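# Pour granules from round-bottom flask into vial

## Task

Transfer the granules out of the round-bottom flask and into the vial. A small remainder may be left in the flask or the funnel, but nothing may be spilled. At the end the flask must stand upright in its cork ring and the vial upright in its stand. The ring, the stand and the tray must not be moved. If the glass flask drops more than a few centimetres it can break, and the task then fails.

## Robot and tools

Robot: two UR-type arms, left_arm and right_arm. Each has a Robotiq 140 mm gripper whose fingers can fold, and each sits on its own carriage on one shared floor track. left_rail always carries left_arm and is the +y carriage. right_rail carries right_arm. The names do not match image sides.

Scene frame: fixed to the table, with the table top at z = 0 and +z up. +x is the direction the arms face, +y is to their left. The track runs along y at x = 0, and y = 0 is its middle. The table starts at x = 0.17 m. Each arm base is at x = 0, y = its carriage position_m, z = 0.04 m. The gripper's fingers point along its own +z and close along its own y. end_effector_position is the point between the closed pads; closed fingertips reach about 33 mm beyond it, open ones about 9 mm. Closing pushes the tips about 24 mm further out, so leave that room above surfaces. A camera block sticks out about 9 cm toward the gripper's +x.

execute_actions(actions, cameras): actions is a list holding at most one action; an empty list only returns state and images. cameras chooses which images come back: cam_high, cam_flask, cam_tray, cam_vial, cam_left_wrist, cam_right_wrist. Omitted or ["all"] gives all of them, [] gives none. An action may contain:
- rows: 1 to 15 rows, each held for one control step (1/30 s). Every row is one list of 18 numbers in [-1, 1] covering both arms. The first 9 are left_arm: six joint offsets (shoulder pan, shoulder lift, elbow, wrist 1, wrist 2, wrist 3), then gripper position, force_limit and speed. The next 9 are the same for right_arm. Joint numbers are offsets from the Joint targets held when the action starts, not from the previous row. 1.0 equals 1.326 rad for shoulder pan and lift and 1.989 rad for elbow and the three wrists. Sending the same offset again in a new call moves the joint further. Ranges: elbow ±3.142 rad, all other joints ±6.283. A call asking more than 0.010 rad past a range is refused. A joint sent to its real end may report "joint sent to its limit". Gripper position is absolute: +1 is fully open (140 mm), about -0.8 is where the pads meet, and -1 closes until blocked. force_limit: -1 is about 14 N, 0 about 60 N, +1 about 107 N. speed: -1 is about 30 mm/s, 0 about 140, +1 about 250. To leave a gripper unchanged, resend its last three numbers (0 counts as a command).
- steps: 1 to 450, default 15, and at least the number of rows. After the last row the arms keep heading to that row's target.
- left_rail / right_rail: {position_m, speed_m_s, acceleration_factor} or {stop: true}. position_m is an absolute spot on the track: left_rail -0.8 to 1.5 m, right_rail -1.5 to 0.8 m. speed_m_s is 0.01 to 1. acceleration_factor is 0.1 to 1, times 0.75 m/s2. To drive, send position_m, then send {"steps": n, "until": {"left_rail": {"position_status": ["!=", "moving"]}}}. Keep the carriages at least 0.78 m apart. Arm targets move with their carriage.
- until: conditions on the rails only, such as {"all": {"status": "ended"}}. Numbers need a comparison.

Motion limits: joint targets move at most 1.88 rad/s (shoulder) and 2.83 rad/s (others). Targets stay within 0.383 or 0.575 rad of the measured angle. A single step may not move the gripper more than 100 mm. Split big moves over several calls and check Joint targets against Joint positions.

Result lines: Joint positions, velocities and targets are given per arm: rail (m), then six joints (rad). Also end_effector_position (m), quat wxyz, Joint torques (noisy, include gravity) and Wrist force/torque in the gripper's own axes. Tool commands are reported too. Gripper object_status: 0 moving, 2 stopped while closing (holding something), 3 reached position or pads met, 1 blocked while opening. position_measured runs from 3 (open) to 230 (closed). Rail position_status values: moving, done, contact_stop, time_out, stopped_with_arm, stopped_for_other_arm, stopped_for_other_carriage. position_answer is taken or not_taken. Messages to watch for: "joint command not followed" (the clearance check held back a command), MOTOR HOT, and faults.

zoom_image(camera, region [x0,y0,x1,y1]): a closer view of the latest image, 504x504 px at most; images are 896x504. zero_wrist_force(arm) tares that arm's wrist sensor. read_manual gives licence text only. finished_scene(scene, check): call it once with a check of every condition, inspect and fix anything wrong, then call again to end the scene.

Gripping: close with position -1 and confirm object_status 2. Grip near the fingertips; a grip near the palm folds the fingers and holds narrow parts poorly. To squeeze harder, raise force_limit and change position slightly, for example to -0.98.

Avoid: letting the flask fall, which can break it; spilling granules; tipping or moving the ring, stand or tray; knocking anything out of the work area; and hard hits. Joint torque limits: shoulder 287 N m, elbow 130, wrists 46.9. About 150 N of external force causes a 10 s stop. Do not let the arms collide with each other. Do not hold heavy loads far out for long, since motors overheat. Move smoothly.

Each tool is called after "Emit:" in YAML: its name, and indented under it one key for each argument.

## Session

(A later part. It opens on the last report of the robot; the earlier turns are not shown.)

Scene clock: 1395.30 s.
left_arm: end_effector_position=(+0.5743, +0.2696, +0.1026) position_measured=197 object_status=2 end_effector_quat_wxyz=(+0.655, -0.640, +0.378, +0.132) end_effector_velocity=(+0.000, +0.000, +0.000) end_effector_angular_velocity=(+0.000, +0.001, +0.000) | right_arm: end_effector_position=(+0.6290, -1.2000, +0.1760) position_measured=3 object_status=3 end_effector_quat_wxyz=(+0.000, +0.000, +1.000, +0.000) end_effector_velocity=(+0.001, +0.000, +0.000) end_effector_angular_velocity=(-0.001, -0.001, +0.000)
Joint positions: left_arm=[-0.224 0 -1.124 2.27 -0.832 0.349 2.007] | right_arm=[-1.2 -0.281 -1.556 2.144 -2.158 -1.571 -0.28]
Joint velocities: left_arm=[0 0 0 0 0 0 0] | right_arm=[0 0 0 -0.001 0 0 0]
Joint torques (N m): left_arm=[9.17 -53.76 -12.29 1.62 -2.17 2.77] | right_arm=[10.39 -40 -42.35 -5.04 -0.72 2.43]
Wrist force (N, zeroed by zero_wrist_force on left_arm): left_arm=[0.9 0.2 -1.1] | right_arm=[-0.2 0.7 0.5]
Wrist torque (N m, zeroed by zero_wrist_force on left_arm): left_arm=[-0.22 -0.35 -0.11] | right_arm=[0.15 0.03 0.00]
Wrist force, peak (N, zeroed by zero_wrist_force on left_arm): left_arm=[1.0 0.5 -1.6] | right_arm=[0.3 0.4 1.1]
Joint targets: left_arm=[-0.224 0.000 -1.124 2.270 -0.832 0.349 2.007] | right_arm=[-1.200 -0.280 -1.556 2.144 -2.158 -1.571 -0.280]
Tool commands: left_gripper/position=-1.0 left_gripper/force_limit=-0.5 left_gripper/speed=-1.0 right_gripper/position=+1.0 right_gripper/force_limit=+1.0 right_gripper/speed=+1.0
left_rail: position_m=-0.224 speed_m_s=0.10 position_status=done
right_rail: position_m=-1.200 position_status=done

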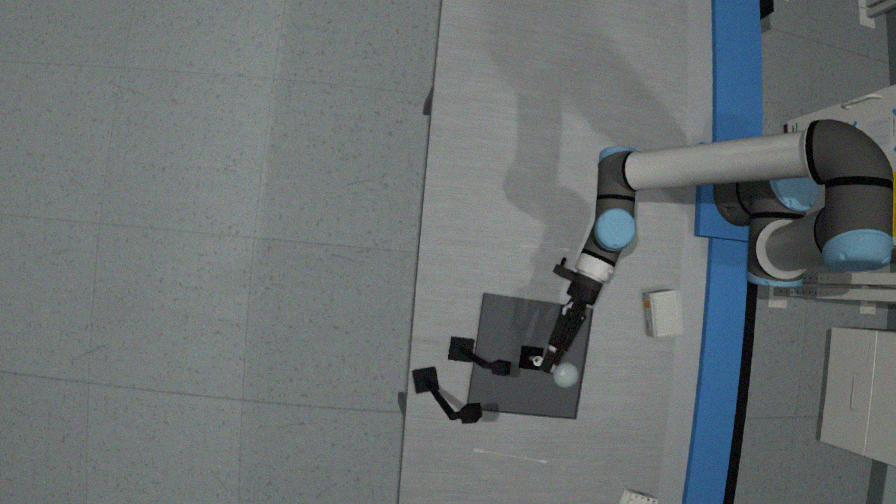

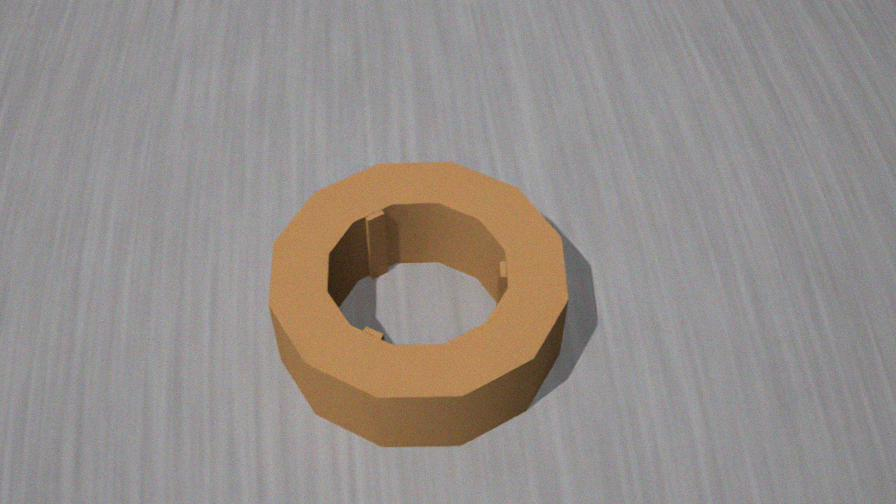

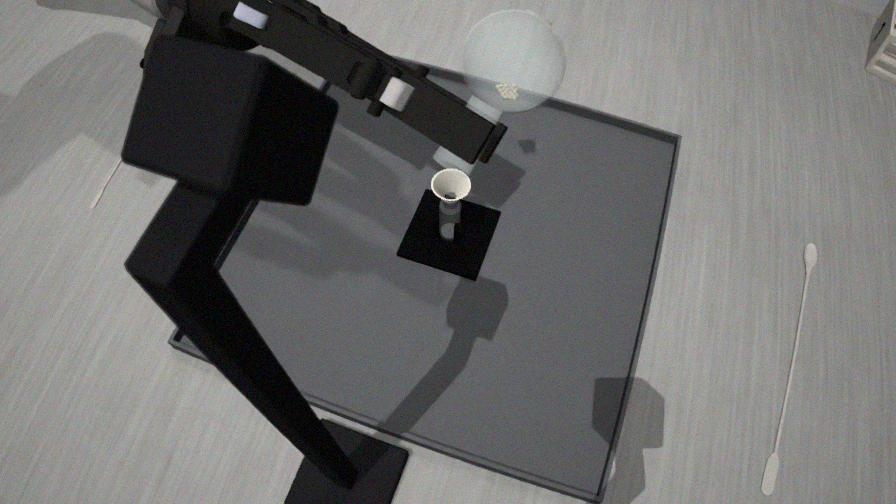

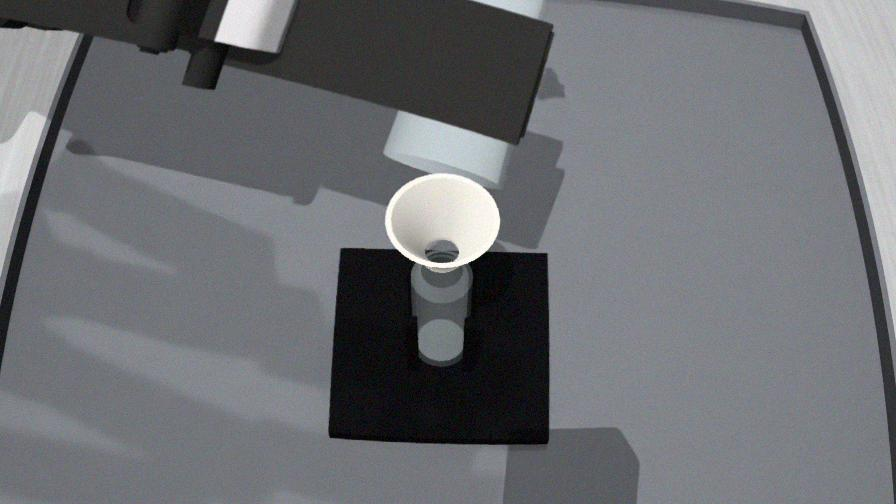

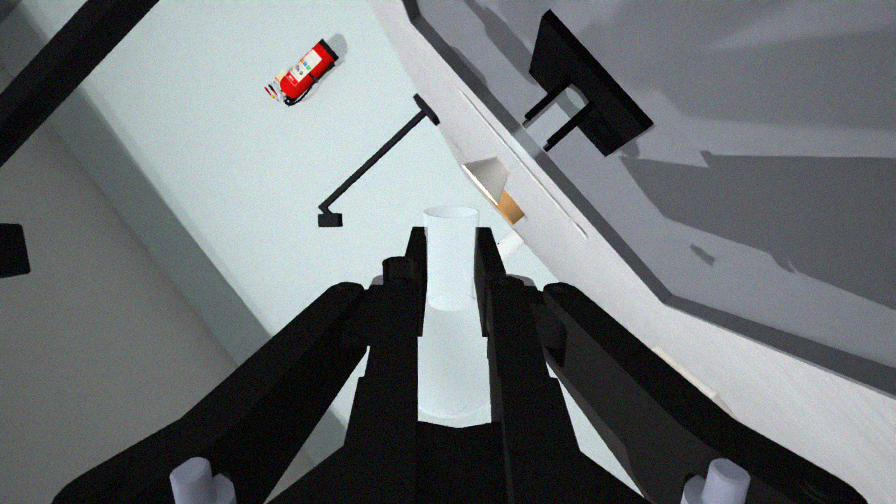

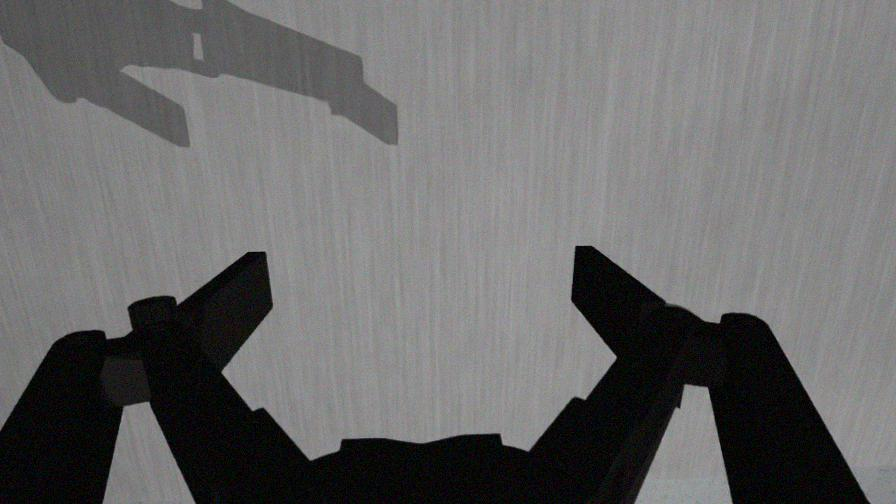

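Emit:
zoom_image:
  camera: "cam_tray"
  region: [400, 60, 580, 260]

Emit:
zoom_image:
  camera: "cam_vial"
  region: [340, 60, 580, 380]

Emit:
zoom_image:
  camera: "cam_left_wrist"
  region: [400, 120, 620, 320]

Scaled by 2.520 from the camera's 896x504 image, which has a finer 1280x720 frame.

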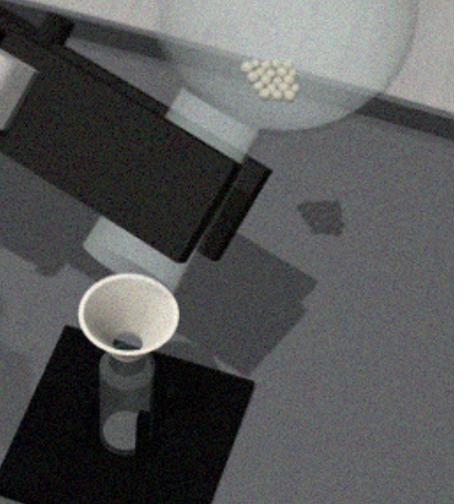

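Scaled by 1.575 from the camera's 896x504 image, which has a finer 1280x720 frame.

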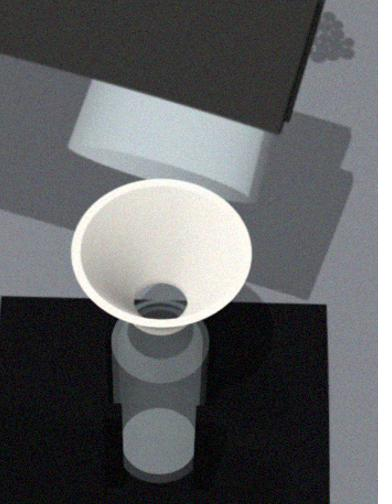

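Scaled by 2.291 from the camera's 896x504 image, which has a finer 1280x720 frame.

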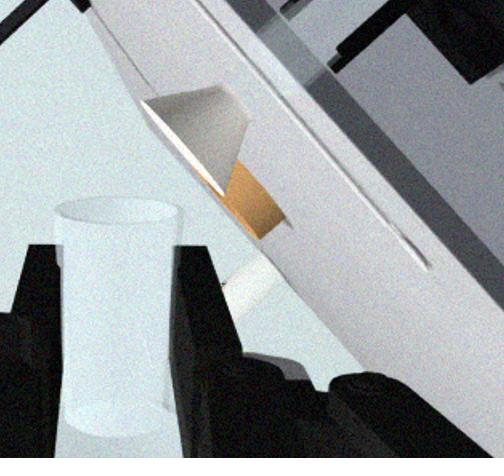

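Emit:
execute_actions:
  actions:
    - {"left_rail": {"position_m": -0.225}, "rows": [[0,0.00011,-0.00002,-0.00005,0,0.00057,-1,-0.5,-1,0,0,0,0,0,0,1,1,1],[0,0.00042,-0.00009,-0.00019,0,0.00213,-1,-0.5,-1,0,0,0,0,0,0,1,1,1],[0,0.00089,-0.0002,-0.0004,0,0.00456,-1,-0.5,-1,0,0,0,0,0,0,1,1,1],[0,0.0015,-0.00033,-0.00067,0,0.0077,-1,-0.5,-1,0,0,0,0,0,0,1,1,1],[0,0.00222,-0.00049,-0.00099,0,0.01138,-1,-0.5,-1,0,0,0,0,0,0,1,1,1],[0,0.00301,-0.00066,-0.00135,0,0.01544,-1,-0.5,-1,0,0,0,0,0,0,1,1,1],[0,0.00385,-0.00085,-0.00172,0,0.01976,-1,-0.5,-1,0,0,0,0,0,0,1,1,1],[0,0.0047,-0.00103,-0.0021,0,0.02411,-1,-0.5,-1,0,0,0,0,0,0,1,1,1],[0,0.00555,-0.00122,-0.00248,0,0.02843,-1,-0.5,-1,0,0,0,0,0,0,1,1,1],[0,0.00634,-0.00139,-0.00283,0,0.0325,-1,-0.5,-1,0,0,0,0,0,0,1,1,1],[0,0.00706,-0.00155,-0.00315,0,0.03618,-1,-0.5,-1,0,0,0,0,0,0,1,1,1],[0,0.00767,-0.00169,-0.00343,0,0.03931,-1,-0.5,-1,0,0,0,0,0,0,1,1,1],[0,0.00814,-0.00179,-0.00364,0,0.04174,-1,-0.5,-1,0,0,0,0,0,0,1,1,1],[0,0.00845,-0.00186,-0.00377,0,0.04331,-1,-0.5,-1,0,0,0,0,0,0,1,1,1],[0,0.008558,-0.001881,-0.003824,0,0.043871,-1,-0.5,-1,0,0,0,0,0,0,1,1,1]], "steps": 25}
  cameras: ["cam_tray", "cam_vial", "cam_left_wrist"]

Scene clock: 1437.57 s.
left_arm: end_effector_position=(+0.5766, +0.2690, +0.0978) position_measured=197 object_status=2 end_effector_quat_wxyz=(+0.649, -0.623, +0.405, +0.161) end_effector_velocity=(+0.000, +0.000, +0.000) end_effector_angular_velocity=(+0.000, +0.001, -0.001) | right_arm: end_effector_position=(+0.6290, -1.2000, +0.1760) position_measured=3 object_status=3 end_effector_quat_wxyz=(+0.000, +0.000, +1.000, +0.000) end_effector_velocity=(-0.001, +0.000, -0.001) end_effector_angular_velocity=(+0.000, +0.002, +0.000)
Joint positions: left_arm=[-0.225 0 -1.113 2.266 -0.839 0.349 2.094] | right_arm=[-1.2 -0.281 -1.556 2.144 -2.158 -1.571 -0.28]
Joint velocities: left_arm=[0 -0.001 0 0 -0.001 0 0.001] | right_arm=[0 0 0.001 0 0.001 -0.001 0]
Joint torques (N m): left_arm=[8.71 -48.62 -28.31 -1.33 -2 3.69] | right_arm=[10.12 -40.56 -44.52 -5.69 -0.86 1.88]
Wrist force (N, zeroed by zero_wrist_force on left_arm): left_arm=[1.0 0.7 -1.4] | right_arm=[-0.1 0.4 0.8]
Wrist torque (N m, zeroed by zero_wrist_force on left_arm): left_arm=[-0.12 -0.37 -0.11] | right_arm=[0.10 0.01 0.00]
Wrist force, peak (N, zeroed by zero_wrist_force on left_arm): left_arm=[1.7 0.9 -1.3] | right_arm=[-0.2 0.6 1.2]
Joint targets: left_arm=[-0.225 0.000 -1.113 2.266 -0.839 0.349 2.094] | right_arm=[-1.200 -0.280 -1.556 2.144 -2.158 -1.571 -0.280]
left_rail: position_m=-0.225 speed_m_s=0.10 position_status=done
right_rail: position_m=-1.200 position_status=done
Images, in order (width x height): cam_tray 896x504, cam_vial 896x504, cam_left_wrist 896x504.

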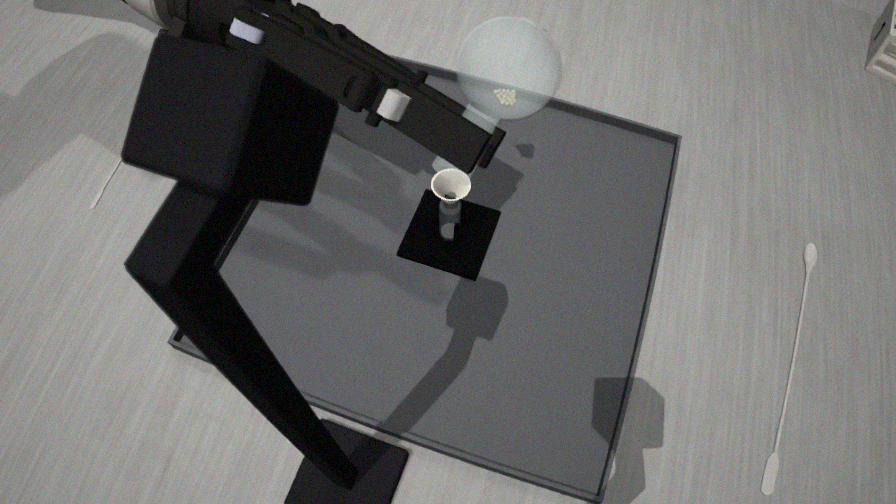

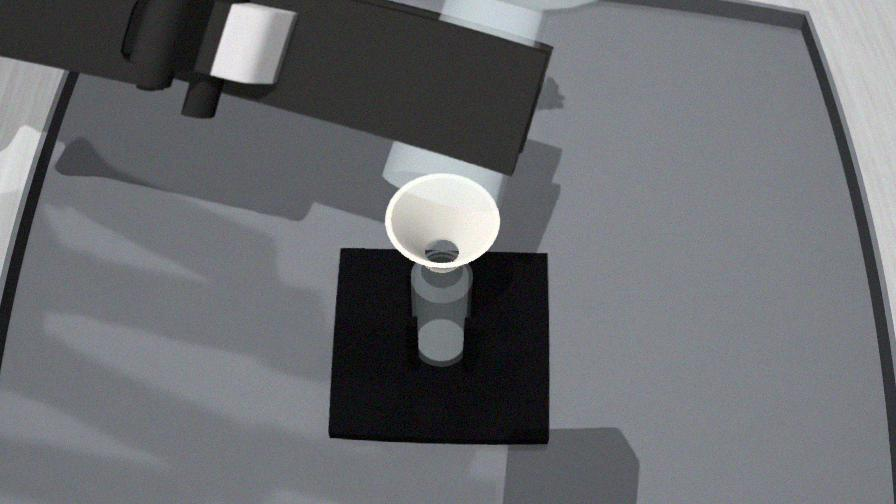

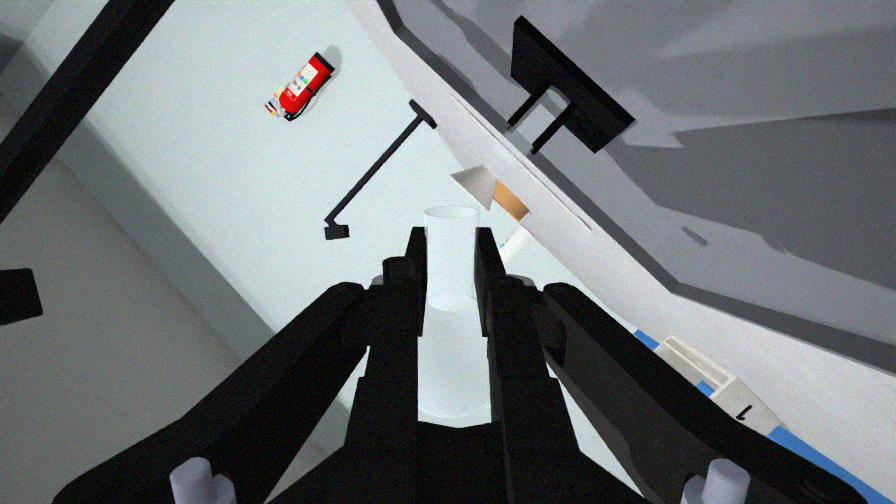

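Emit:
zoom_image:
  camera: "cam_vial"
  region: [360, 110, 540, 290]

Emit:
zoom_image:
  camera: "cam_left_wrist"
  region: [400, 140, 560, 300]

Emit:
zoom_image:
  camera: "cam_tray"
  region: [400, 60, 560, 260]

Scaled by 2.800 from the camera's 896x504 image, which has a finer 1280x720 frame.

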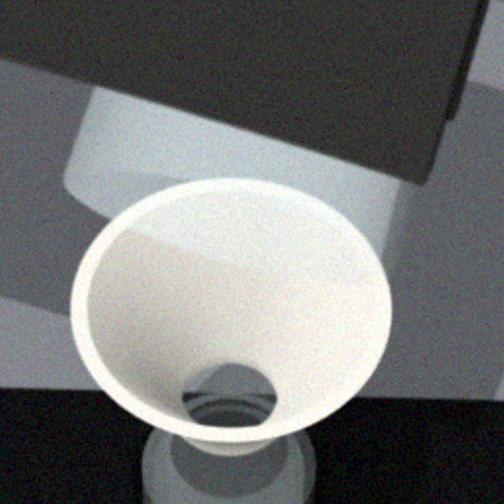

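Scaled by 3.150 from the camera's 896x504 image, which has a finer 1280x720 frame.

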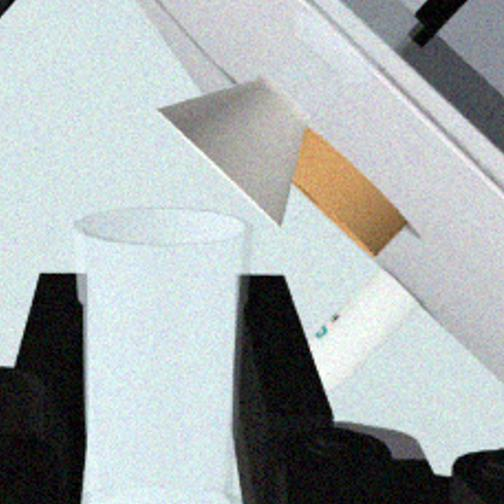

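Scaled by 2.520 from the camera's 896x504 image, which has a finer 1280x720 frame.

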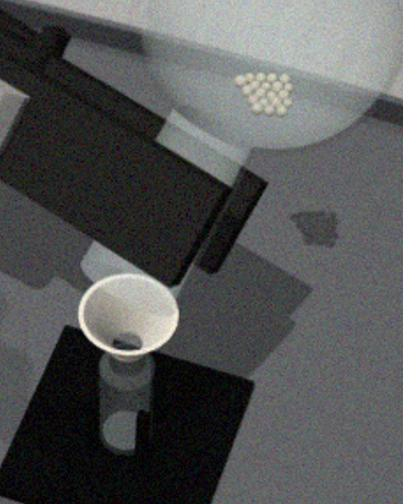

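Emit:
execute_actions:
  actions:
    - {"left_rail": {"position_m": -0.2256}, "rows": [[0,0.00002,-0.00003,0.00001,0,0.00057,-1,-0.5,-1,0,0,0,0,0,0,1,1,1],[0,0.00009,-0.00011,0.00005,0,0.00213,-1,-0.5,-1,0,0,0,0,0,0,1,1,1],[0,0.00019,-0.00024,0.00011,0,0.00456,-1,-0.5,-1,0,0,0,0,0,0,1,1,1],[0,0.00033,-0.00041,0.00019,0,0.0077,-1,-0.5,-1,0,0,0,0,0,0,1,1,1],[0,0.00048,-0.00061,0.00028,0,0.01138,-1,-0.5,-1,0,0,0,0,0,0,1,1,1],[0,0.00066,-0.00082,0.00038,0,0.01544,-1,-0.5,-1,0,0,0,0,0,0,1,1,1],[0,0.00084,-0.00105,0.00049,0,0.01976,-1,-0.5,-1,0,0,0,0,0,0,1,1,1],[0,0.00102,-0.00128,0.0006,0,0.02411,-1,-0.5,-1,0,0,0,0,0,0,1,1,1],[0,0.00121,-0.00151,0.00071,0,0.02843,-1,-0.5,-1,0,0,0,0,0,0,1,1,1],[0,0.00138,-0.00173,0.00081,0,0.0325,-1,-0.5,-1,0,0,0,0,0,0,1,1,1],[0,0.00154,-0.00192,0.0009,0,0.03618,-1,-0.5,-1,0,0,0,0,0,0,1,1,1],[0,0.00167,-0.00209,0.00098,0,0.03931,-1,-0.5,-1,0,0,0,0,0,0,1,1,1],[0,0.00177,-0.00222,0.00104,0,0.04174,-1,-0.5,-1,0,0,0,0,0,0,1,1,1],[0,0.00184,-0.0023,0.00108,0,0.04331,-1,-0.5,-1,0,0,0,0,0,0,1,1,1],[0,0.001865,-0.002334,0.001091,0,0.043875,-1,-0.5,-1,0,0,0,0,0,0,1,1,1]], "steps": 25}
  cameras: ["cam_tray", "cam_vial", "cam_left_wrist"]

Emit:
zoom_image:
  camera: "cam_tray"
  region: [420, 0, 600, 240]

Emit:
zoom_image:
  camera: "cam_left_wrist"
  region: [400, 140, 560, 300]

Scene clock: 1482.03 s.
left_arm: end_effector_position=(+0.5791, +0.2684, +0.0976) position_measured=197 object_status=2 end_effector_quat_wxyz=(+0.641, -0.605, +0.432, +0.189) end_effector_velocity=(+0.000, +0.000, +0.000) end_effector_angular_velocity=(+0.001, +0.003, -0.002) | right_arm: end_effector_position=(+0.6290, -1.2000, +0.1760) position_measured=3 object_status=3 end_effector_quat_wxyz=(+0.000, +0.000, +1.000, +0.000) end_effector_velocity=(-0.001, +0.000, +0.000) end_effector_angular_velocity=(-0.001, +0.001, +0.001)
Joint positions: left_arm=[-0.226 0 -1.11 2.262 -0.837 0.349 2.181] | right_arm=[-1.2 -0.281 -1.556 2.144 -2.158 -1.571 -0.281]
Joint velocities: left_arm=[0 -0.001 0 0.001 -0.001 0.001 0.003] | right_arm=[0 0.001 0 0 0.001 -0.001 0]
Joint torques (N m): left_arm=[6.09 -48.61 -28.75 2.47 -1.88 3.6] | right_arm=[11.2 -37.36 -45.27 -5.79 -0.48 1.82]
Wrist force (N, zeroed by zero_wrist_force on left_arm): left_arm=[1.3 0.9 -1.1] | right_arm=[-0.3 0.5 0.8]
Wrist torque (N m, zeroed by zero_wrist_force on left_arm): left_arm=[-0.06 -0.44 -0.11] | right_arm=[0.10 0.05 0.00]
Wrist force, peak (N, zeroed by zero_wrist_force on left_arm): left_arm=[1.4 1.0 -1.7] | right_arm=[-0.1 0.5 1.1]
Joint targets: left_arm=[-0.226 0.000 -1.110 2.262 -0.837 0.349 2.181] | right_arm=[-1.200 -0.280 -1.556 2.144 -2.158 -1.571 -0.280]
left_rail: position_m=-0.226 speed_m_s=0.10 position_status=done
right_rail: position_m=-1.200 position_status=done
Images, in order (width x height): cam_tray 896x504, cam_vial 896x504, cam_left_wrist 896x504.

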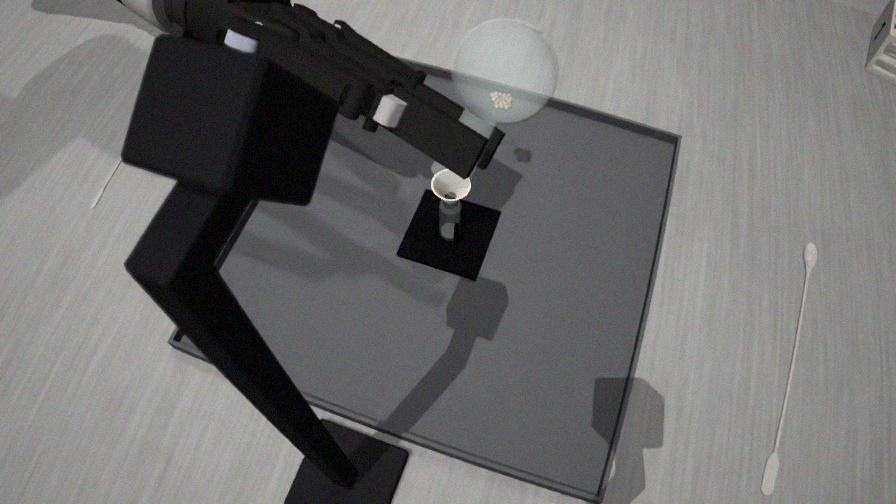

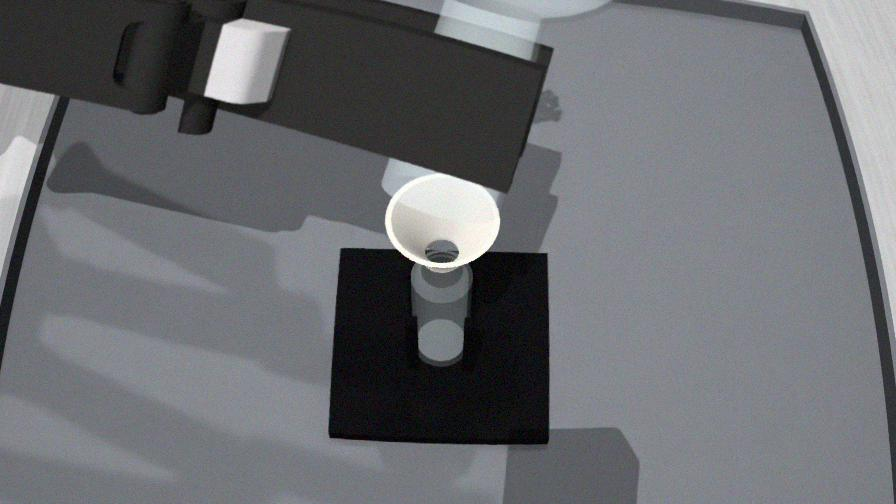

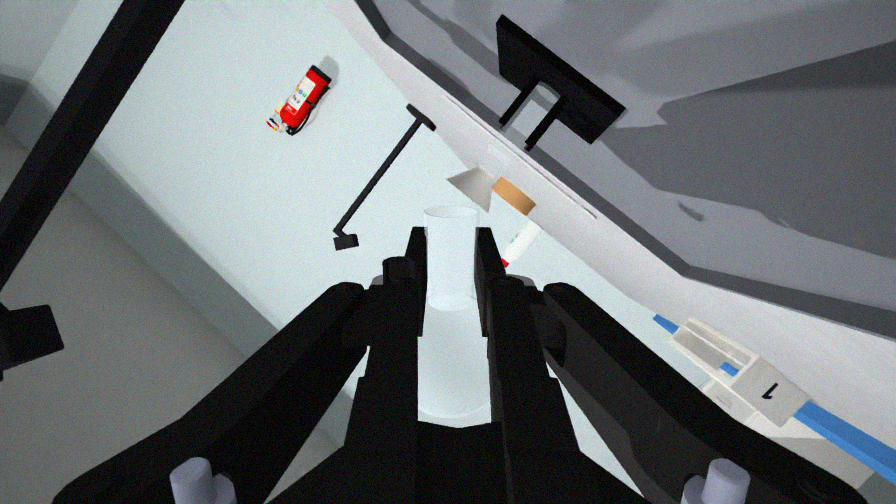

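Scaled by 2.100 from the camera's 896x504 image, which has a finer 1280x720 frame.

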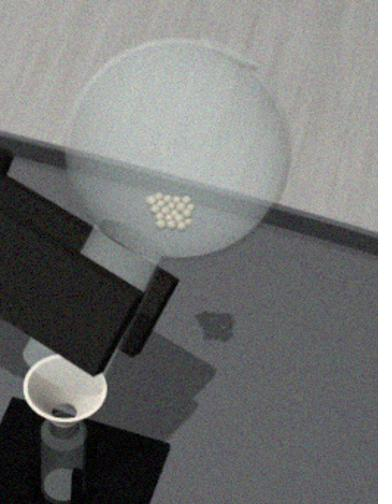

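Scaled by 3.150 from the camera's 896x504 image, which has a finer 1280x720 frame.

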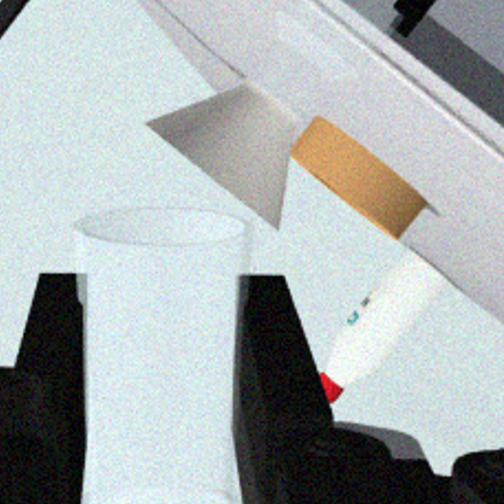

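Emit:
execute_actions:
  actions:
    - {"rows": [[0,0.00001,-0.00001,0.00001,0,0.00028,-1,-0.5,-1,0,0,0,0,0,0,1,1,1],[0,0.00002,-0.00004,0.00003,0,0.00107,-1,-0.5,-1,0,0,0,0,0,0,1,1,1],[0,0.00004,-0.00009,0.00007,0,0.00228,-1,-0.5,-1,0,0,0,0,0,0,1,1,1],[0,0.00007,-0.00016,0.00011,0,0.00385,-1,-0.5,-1,0,0,0,0,0,0,1,1,1],[0,0.0001,-0.00023,0.00017,0,0.00569,-1,-0.5,-1,0,0,0,0,0,0,1,1,1],[0,0.00014,-0.00032,0.00023,0,0.00772,-1,-0.5,-1,0,0,0,0,0,0,1,1,1],[0,0.00018,-0.00041,0.00029,0,0.00988,-1,-0.5,-1,0,0,0,0,0,0,1,1,1],[0,0.00022,-0.0005,0.00035,0,0.01206,-1,-0.5,-1,0,0,0,0,0,0,1,1,1],[0,0.00026,-0.00059,0.00041,0,0.01422,-1,-0.5,-1,0,0,0,0,0,0,1,1,1],[0,0.00029,-0.00067,0.00047,0,0.01625,-1,-0.5,-1,0,0,0,0,0,0,1,1,1],[0,0.00032,-0.00074,0.00053,0,0.01809,-1,-0.5,-1,0,0,0,0,0,0,1,1,1],[0,0.00035,-0.00081,0.00057,0,0.01966,-1,-0.5,-1,0,0,0,0,0,0,1,1,1],[0,0.00037,-0.00086,0.00061,0,0.02087,-1,-0.5,-1,0,0,0,0,0,0,1,1,1],[0,0.00039,-0.00089,0.00063,0,0.02165,-1,-0.5,-1,0,0,0,0,0,0,1,1,1],[0,0.000394,-0.000903,0.00064,0,0.0219375,-1,-0.5,-1,0,0,0,0,0,0,1,1,1]], "steps": 22}
  cameras: ["cam_tray", "cam_vial"]

Emit:
zoom_image:
  camera: "cam_tray"
  region: [420, 0, 600, 240]

Emit:
zoom_image:
  camera: "cam_vial"
  region: [360, 110, 540, 380]

Scene clock: 1509.97 s.
left_arm: end_effector_position=(+0.5800, +0.2684, +0.0978) position_measured=197 object_status=2 end_effector_quat_wxyz=(+0.637, -0.596, +0.445, +0.203) end_effector_velocity=(+0.001, +0.000, +0.000) end_effector_angular_velocity=(+0.000, +0.001, -0.001) | right_arm: end_effector_position=(+0.6290, -1.2000, +0.1760) position_measured=3 object_status=3 end_effector_quat_wxyz=(+0.000, +0.000, +1.000, +0.000) end_effector_velocity=(-0.001, +0.000, +0.000) end_effector_angular_velocity=(+0.000, +0.001, -0.001)
Joint positions: left_arm=[-0.226 0 -1.11 2.26 -0.836 0.349 2.225] | right_arm=[-1.2 -0.281 -1.556 2.144 -2.158 -1.571 -0.281]
Joint velocities: left_arm=[0 -0.001 0 0 0 0 0.001] | right_arm=[0 -0.001 -0.001 0.001 0.001 0 0.001]
Joint torques (N m): left_arm=[2.4 -50.44 -28.69 2.55 -1.98 3.02] | right_arm=[12.91 -39.05 -42.1 -6.16 -0.1 1.7]
Wrist force (N, zeroed by zero_wrist_force on left_arm): left_arm=[1.2 0.8 -1.2] | right_arm=[0.0 0.4 0.7]
Wrist torque (N m, zeroed by zero_wrist_force on left_arm): left_arm=[-0.10 -0.39 -0.13] | right_arm=[0.09 -0.02 0.00]
Wrist force, peak (N, zeroed by zero_wrist_force on left_arm): left_arm=[1.7 0.6 -1.9] | right_arm=[-0.2 0.3 1.2]
Joint targets: left_arm=[-0.226 0.000 -1.110 2.260 -0.836 0.349 2.225] | right_arm=[-1.200 -0.280 -1.556 2.144 -2.158 -1.571 -0.280]
left_rail: position_m=-0.226 speed_m_s=0.10 position_status=done
right_rail: position_m=-1.200 position_status=done
Images, in order (width x height): cam_tray 896x504, cam_vial 896x504.

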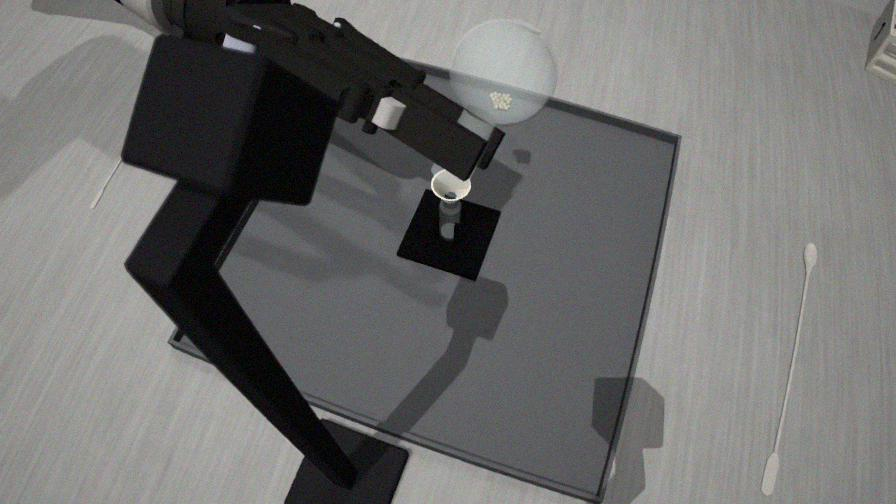

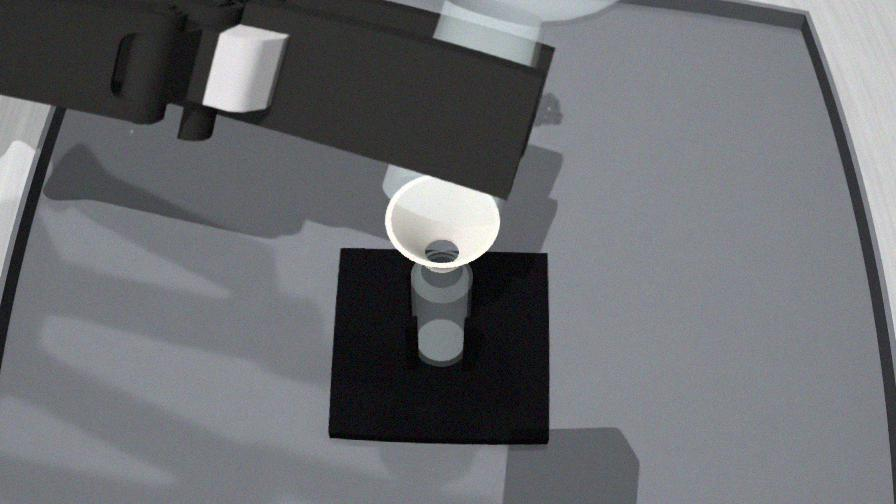

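Scaled by 2.100 from the camera's 896x504 image, which has a finer 1280x720 frame.

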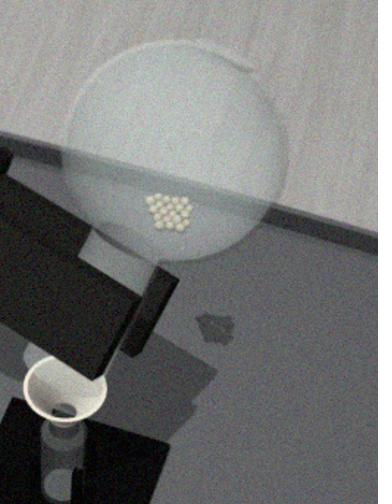

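Scaled by 1.867 from the camera's 896x504 image, which has a finer 1280x720 frame.

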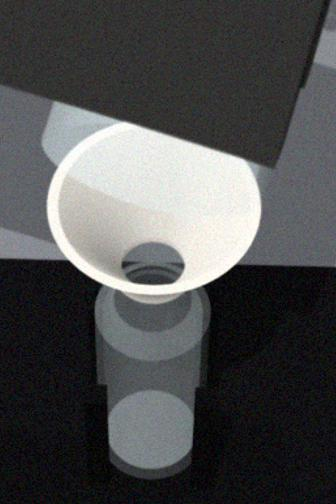

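Emit:
execute_actions:
  actions:
    - {"left_rail": {"position_m": -0.2262}, "rows": [[0,0.00001,-0.00001,0.00001,0,0.00028,-1,-0.5,-1,0,0,0,0,0,0,1,1,1],[0,0.00002,-0.00004,0.00003,0,0.00107,-1,-0.5,-1,0,0,0,0,0,0,1,1,1],[0,0.00004,-0.00009,0.00007,0,0.00228,-1,-0.5,-1,0,0,0,0,0,0,1,1,1],[0,0.00007,-0.00016,0.00011,0,0.00385,-1,-0.5,-1,0,0,0,0,0,0,1,1,1],[0,0.0001,-0.00023,0.00017,0,0.00569,-1,-0.5,-1,0,0,0,0,0,0,1,1,1],[0,0.00014,-0.00032,0.00023,0,0.00772,-1,-0.5,-1,0,0,0,0,0,0,1,1,1],[0,0.00018,-0.00041,0.00029,0,0.00988,-1,-0.5,-1,0,0,0,0,0,0,1,1,1],[0,0.00022,-0.0005,0.00035,0,0.01206,-1,-0.5,-1,0,0,0,0,0,0,1,1,1],[0,0.00026,-0.00059,0.00041,0,0.01422,-1,-0.5,-1,0,0,0,0,0,0,1,1,1],[0,0.00029,-0.00067,0.00047,0,0.01625,-1,-0.5,-1,0,0,0,0,0,0,1,1,1],[0,0.00032,-0.00074,0.00053,0,0.01809,-1,-0.5,-1,0,0,0,0,0,0,1,1,1],[0,0.00035,-0.00081,0.00057,0,0.01966,-1,-0.5,-1,0,0,0,0,0,0,1,1,1],[0,0.00037,-0.00086,0.00061,0,0.02087,-1,-0.5,-1,0,0,0,0,0,0,1,1,1],[0,0.00039,-0.00089,0.00063,0,0.02165,-1,-0.5,-1,0,0,0,0,0,0,1,1,1],[0,0.000394,-0.000903,0.00064,0,0.0219375,-1,-0.5,-1,0,0,0,0,0,0,1,1,1]], "steps": 22}
  cameras: ["cam_tray", "cam_vial"]

Emit:
zoom_image:
  camera: "cam_tray"
  region: [420, 0, 600, 240]

Emit:
zoom_image:
  camera: "cam_vial"
  region: [360, 110, 540, 380]

Scene clock: 1520.70 s.
left_arm: end_effector_position=(+0.5810, +0.2678, +0.0980) position_measured=197 object_status=2 end_effector_quat_wxyz=(+0.633, -0.586, +0.458, +0.217) end_effector_velocity=(+0.000, +0.000, +0.000) end_effector_angular_velocity=(+0.001, +0.002, -0.001) | right_arm: end_effector_position=(+0.6290, -1.2000, +0.1760) position_measured=3 object_status=3 end_effector_quat_wxyz=(+0.000, +0.000, +1.000, +0.000) end_effector_velocity=(-0.001, +0.000, +0.000) end_effector_angular_velocity=(+0.000, +0.001, +0.001)
Joint positions: left_arm=[-0.226 0 -1.109 2.258 -0.835 0.349 2.268] | right_arm=[-1.2 -0.281 -1.556 2.144 -2.158 -1.571 -0.28]
Joint velocities: left_arm=[0 0 0 0 0 0.001 0.002] | right_arm=[0 0.001 0 0.001 0 0 0]
Joint torques (N m): left_arm=[2.68 -50.19 -28.69 2.75 -1.89 3.52] | right_arm=[12.98 -36.84 -40.85 -5.79 -0.06 2]
Wrist force (N, zeroed by zero_wrist_force on left_arm): left_arm=[1.4 0.5 -1.5] | right_arm=[-0.3 0.5 0.6]
Wrist torque (N m, zeroed by zero_wrist_force on left_arm): left_arm=[-0.16 -0.42 -0.12] | right_arm=[0.11 0.06 0.00]
Wrist force, peak (N, zeroed by zero_wrist_force on left_arm): left_arm=[1.5 0.9 -1.7] | right_arm=[-0.2 0.8 1.0]
Joint targets: left_arm=[-0.226 0.000 -1.109 2.258 -0.835 0.349 2.269] | right_arm=[-1.200 -0.280 -1.556 2.144 -2.158 -1.571 -0.280]
left_rail: position_m=-0.226 speed_m_s=0.10 position_status=done
right_rail: position_m=-1.200 position_status=done
Images, in order (width x height): cam_tray 896x504, cam_vial 896x504.

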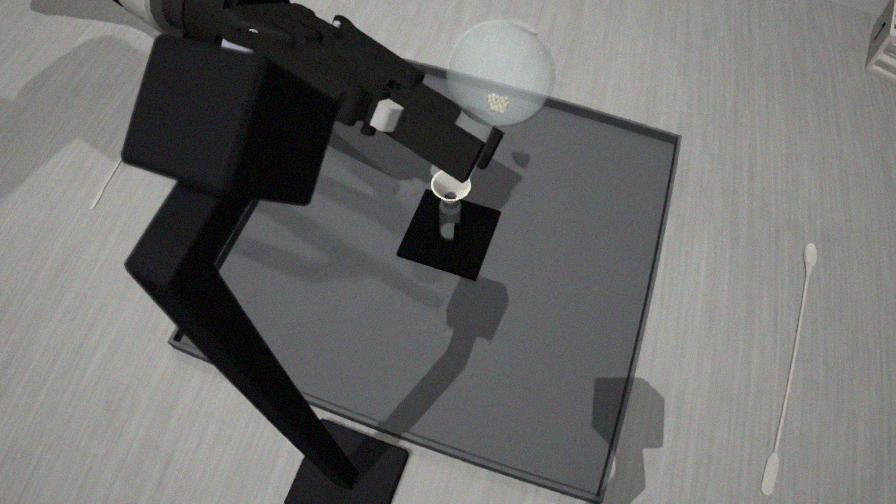

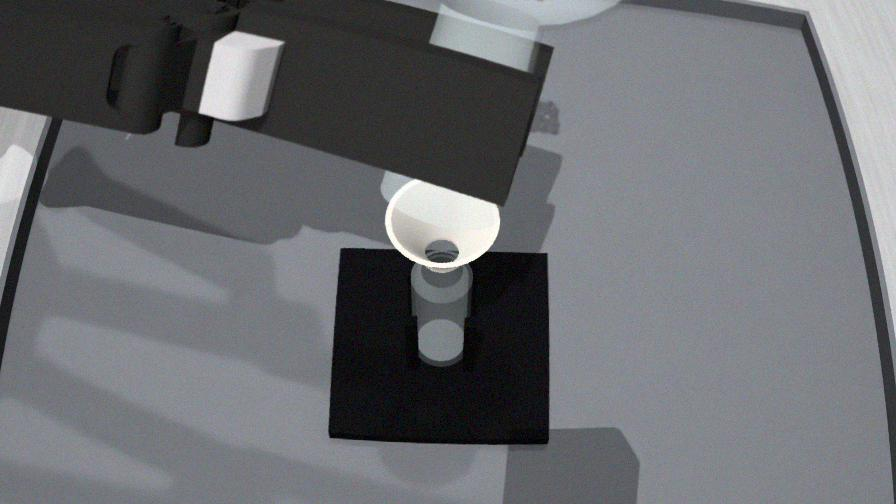

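Scaled by 2.100 from the camera's 896x504 image, which has a finer 1280x720 frame.

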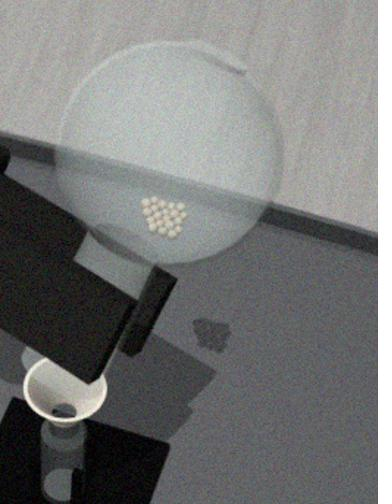

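Scaled by 1.867 from the camera's 896x504 image, which has a finer 1280x720 frame.

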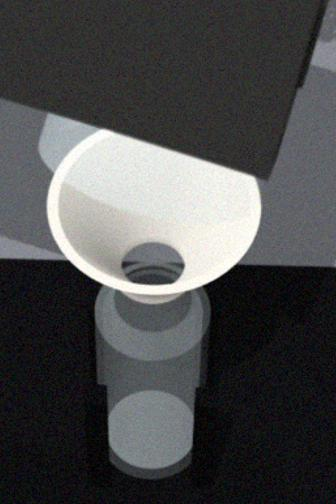

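Emit:
execute_actions:
  actions:
    - {"left_rail": {"position_m": -0.22655}, "rows": [[0,0.00001,-0.00001,0.00001,0,0.00028,-1,-0.5,-1,0,0,0,0,0,0,1,1,1],[0,0.00003,-0.00005,0.00003,0,0.00107,-1,-0.5,-1,0,0,0,0,0,0,1,1,1],[0,0.00006,-0.0001,0.00006,0,0.00228,-1,-0.5,-1,0,0,0,0,0,0,1,1,1],[0,0.00011,-0.00017,0.0001,0,0.00385,-1,-0.5,-1,0,0,0,0,0,0,1,1,1],[0,0.00016,-0.00025,0.00015,0,0.00569,-1,-0.5,-1,0,0,0,0,0,0,1,1,1],[0,0.00021,-0.00034,0.0002,0,0.00772,-1,-0.5,-1,0,0,0,0,0,0,1,1,1],[0,0.00027,-0.00044,0.00026,0,0.00988,-1,-0.5,-1,0,0,0,0,0,0,1,1,1],[0,0.00033,-0.00054,0.00032,0,0.01206,-1,-0.5,-1,0,0,0,0,0,0,1,1,1],[0,0.00039,-0.00063,0.00038,0,0.01422,-1,-0.5,-1,0,0,0,0,0,0,1,1,1],[0,0.00044,-0.00073,0.00043,0,0.01625,-1,-0.5,-1,0,0,0,0,0,0,1,1,1],[0,0.00049,-0.00081,0.00048,0,0.01809,-1,-0.5,-1,0,0,0,0,0,0,1,1,1],[0,0.00054,-0.00088,0.00052,0,0.01966,-1,-0.5,-1,0,0,0,0,0,0,1,1,1],[0,0.00057,-0.00093,0.00055,0,0.02087,-1,-0.5,-1,0,0,0,0,0,0,1,1,1],[0,0.00059,-0.00097,0.00057,0,0.02165,-1,-0.5,-1,0,0,0,0,0,0,1,1,1],[0,0.000599,-0.000979,0.000579,0,0.0219375,-1,-0.5,-1,0,0,0,0,0,0,1,1,1]], "steps": 22}
  cameras: ["cam_tray", "cam_vial"]

Emit:
zoom_image:
  camera: "cam_tray"
  region: [420, 0, 600, 240]

Emit:
zoom_image:
  camera: "cam_vial"
  region: [360, 110, 540, 380]

Scene clock: 1552.20 s.
left_arm: end_effector_position=(+0.5820, +0.2674, +0.0980) position_measured=197 object_status=2 end_effector_quat_wxyz=(+0.628, -0.576, +0.471, +0.230) end_effector_velocity=(+0.000, +0.000, +0.000) end_effector_angular_velocity=(+0.001, +0.001, +0.001) | right_arm: end_effector_position=(+0.6290, -1.2000, +0.1760) position_measured=3 object_status=3 end_effector_quat_wxyz=(+0.000, +0.000, +1.000, +0.000) end_effector_velocity=(+0.000, -0.001, +0.000) end_effector_angular_velocity=(+0.000, +0.000, -0.002)
Joint positions: left_arm=[-0.227 0 -1.109 2.256 -0.833 0.349 2.312] | right_arm=[-1.2 -0.281 -1.556 2.144 -2.158 -1.571 -0.28]
Joint velocities: left_arm=[0 0 0 0 0 -0.001 0.001] | right_arm=[0 -0.002 0.001 0 -0.001 0 0]
Joint torques (N m): left_arm=[-0.12 -51.24 -29.01 2.55 -1.91 2.6] | right_arm=[13.47 -35.51 -37.88 -5.96 0.06 1.61]
Wrist force (N, zeroed by zero_wrist_force on left_arm): left_arm=[1.5 0.7 -1.5] | right_arm=[-0.2 0.3 0.7]
Wrist torque (N m, zeroed by zero_wrist_force on left_arm): left_arm=[-0.10 -0.45 -0.12] | right_arm=[0.06 0.04 0.00]
Wrist force, peak (N, zeroed by zero_wrist_force on left_arm): left_arm=[1.8 0.9 -1.5] | right_arm=[0.1 0.8 1.1]
Joint targets: left_arm=[-0.227 0.000 -1.109 2.256 -0.833 0.349 2.312] | right_arm=[-1.200 -0.280 -1.556 2.144 -2.158 -1.571 -0.280]
left_rail: position_m=-0.227 speed_m_s=0.10 position_status=done
right_rail: position_m=-1.200 position_status=done
Images, in order (width x height): cam_tray 896x504, cam_vial 896x504.

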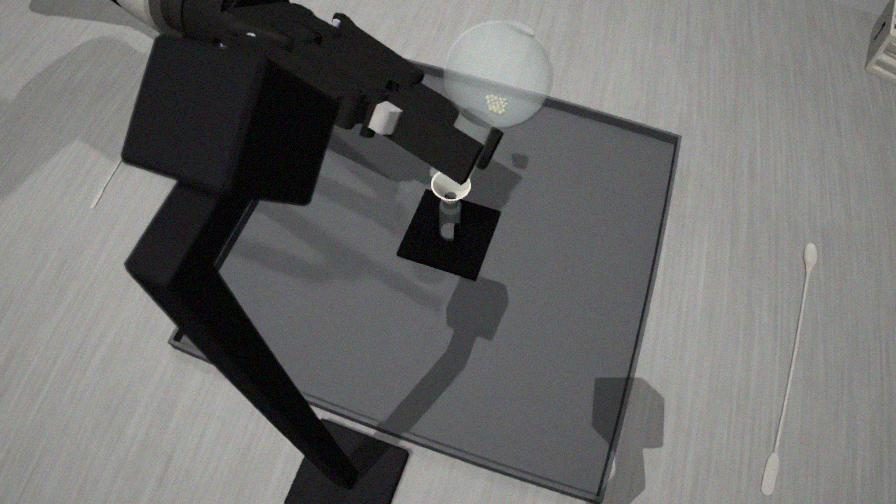

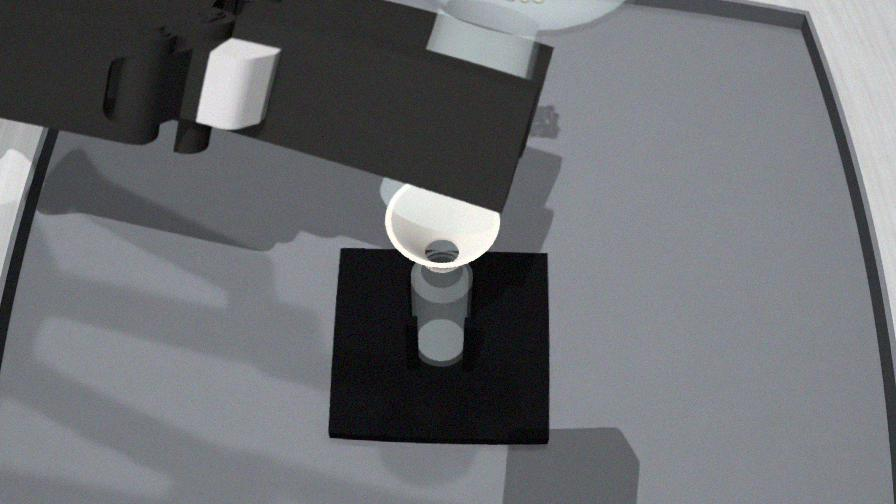

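Scaled by 2.100 from the camera's 896x504 image, which has a finer 1280x720 frame.

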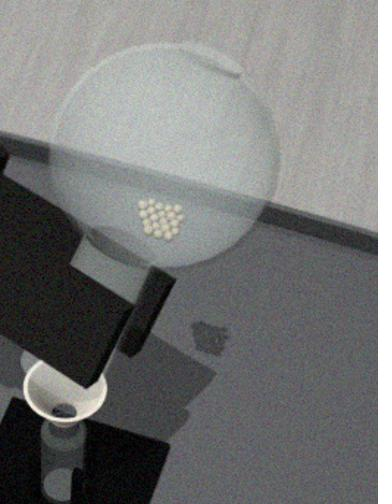

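Scaled by 1.867 from the camera's 896x504 image, which has a finer 1280x720 frame.

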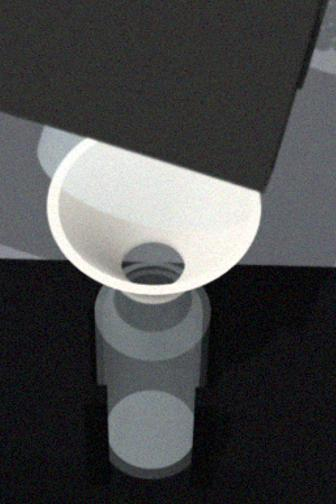

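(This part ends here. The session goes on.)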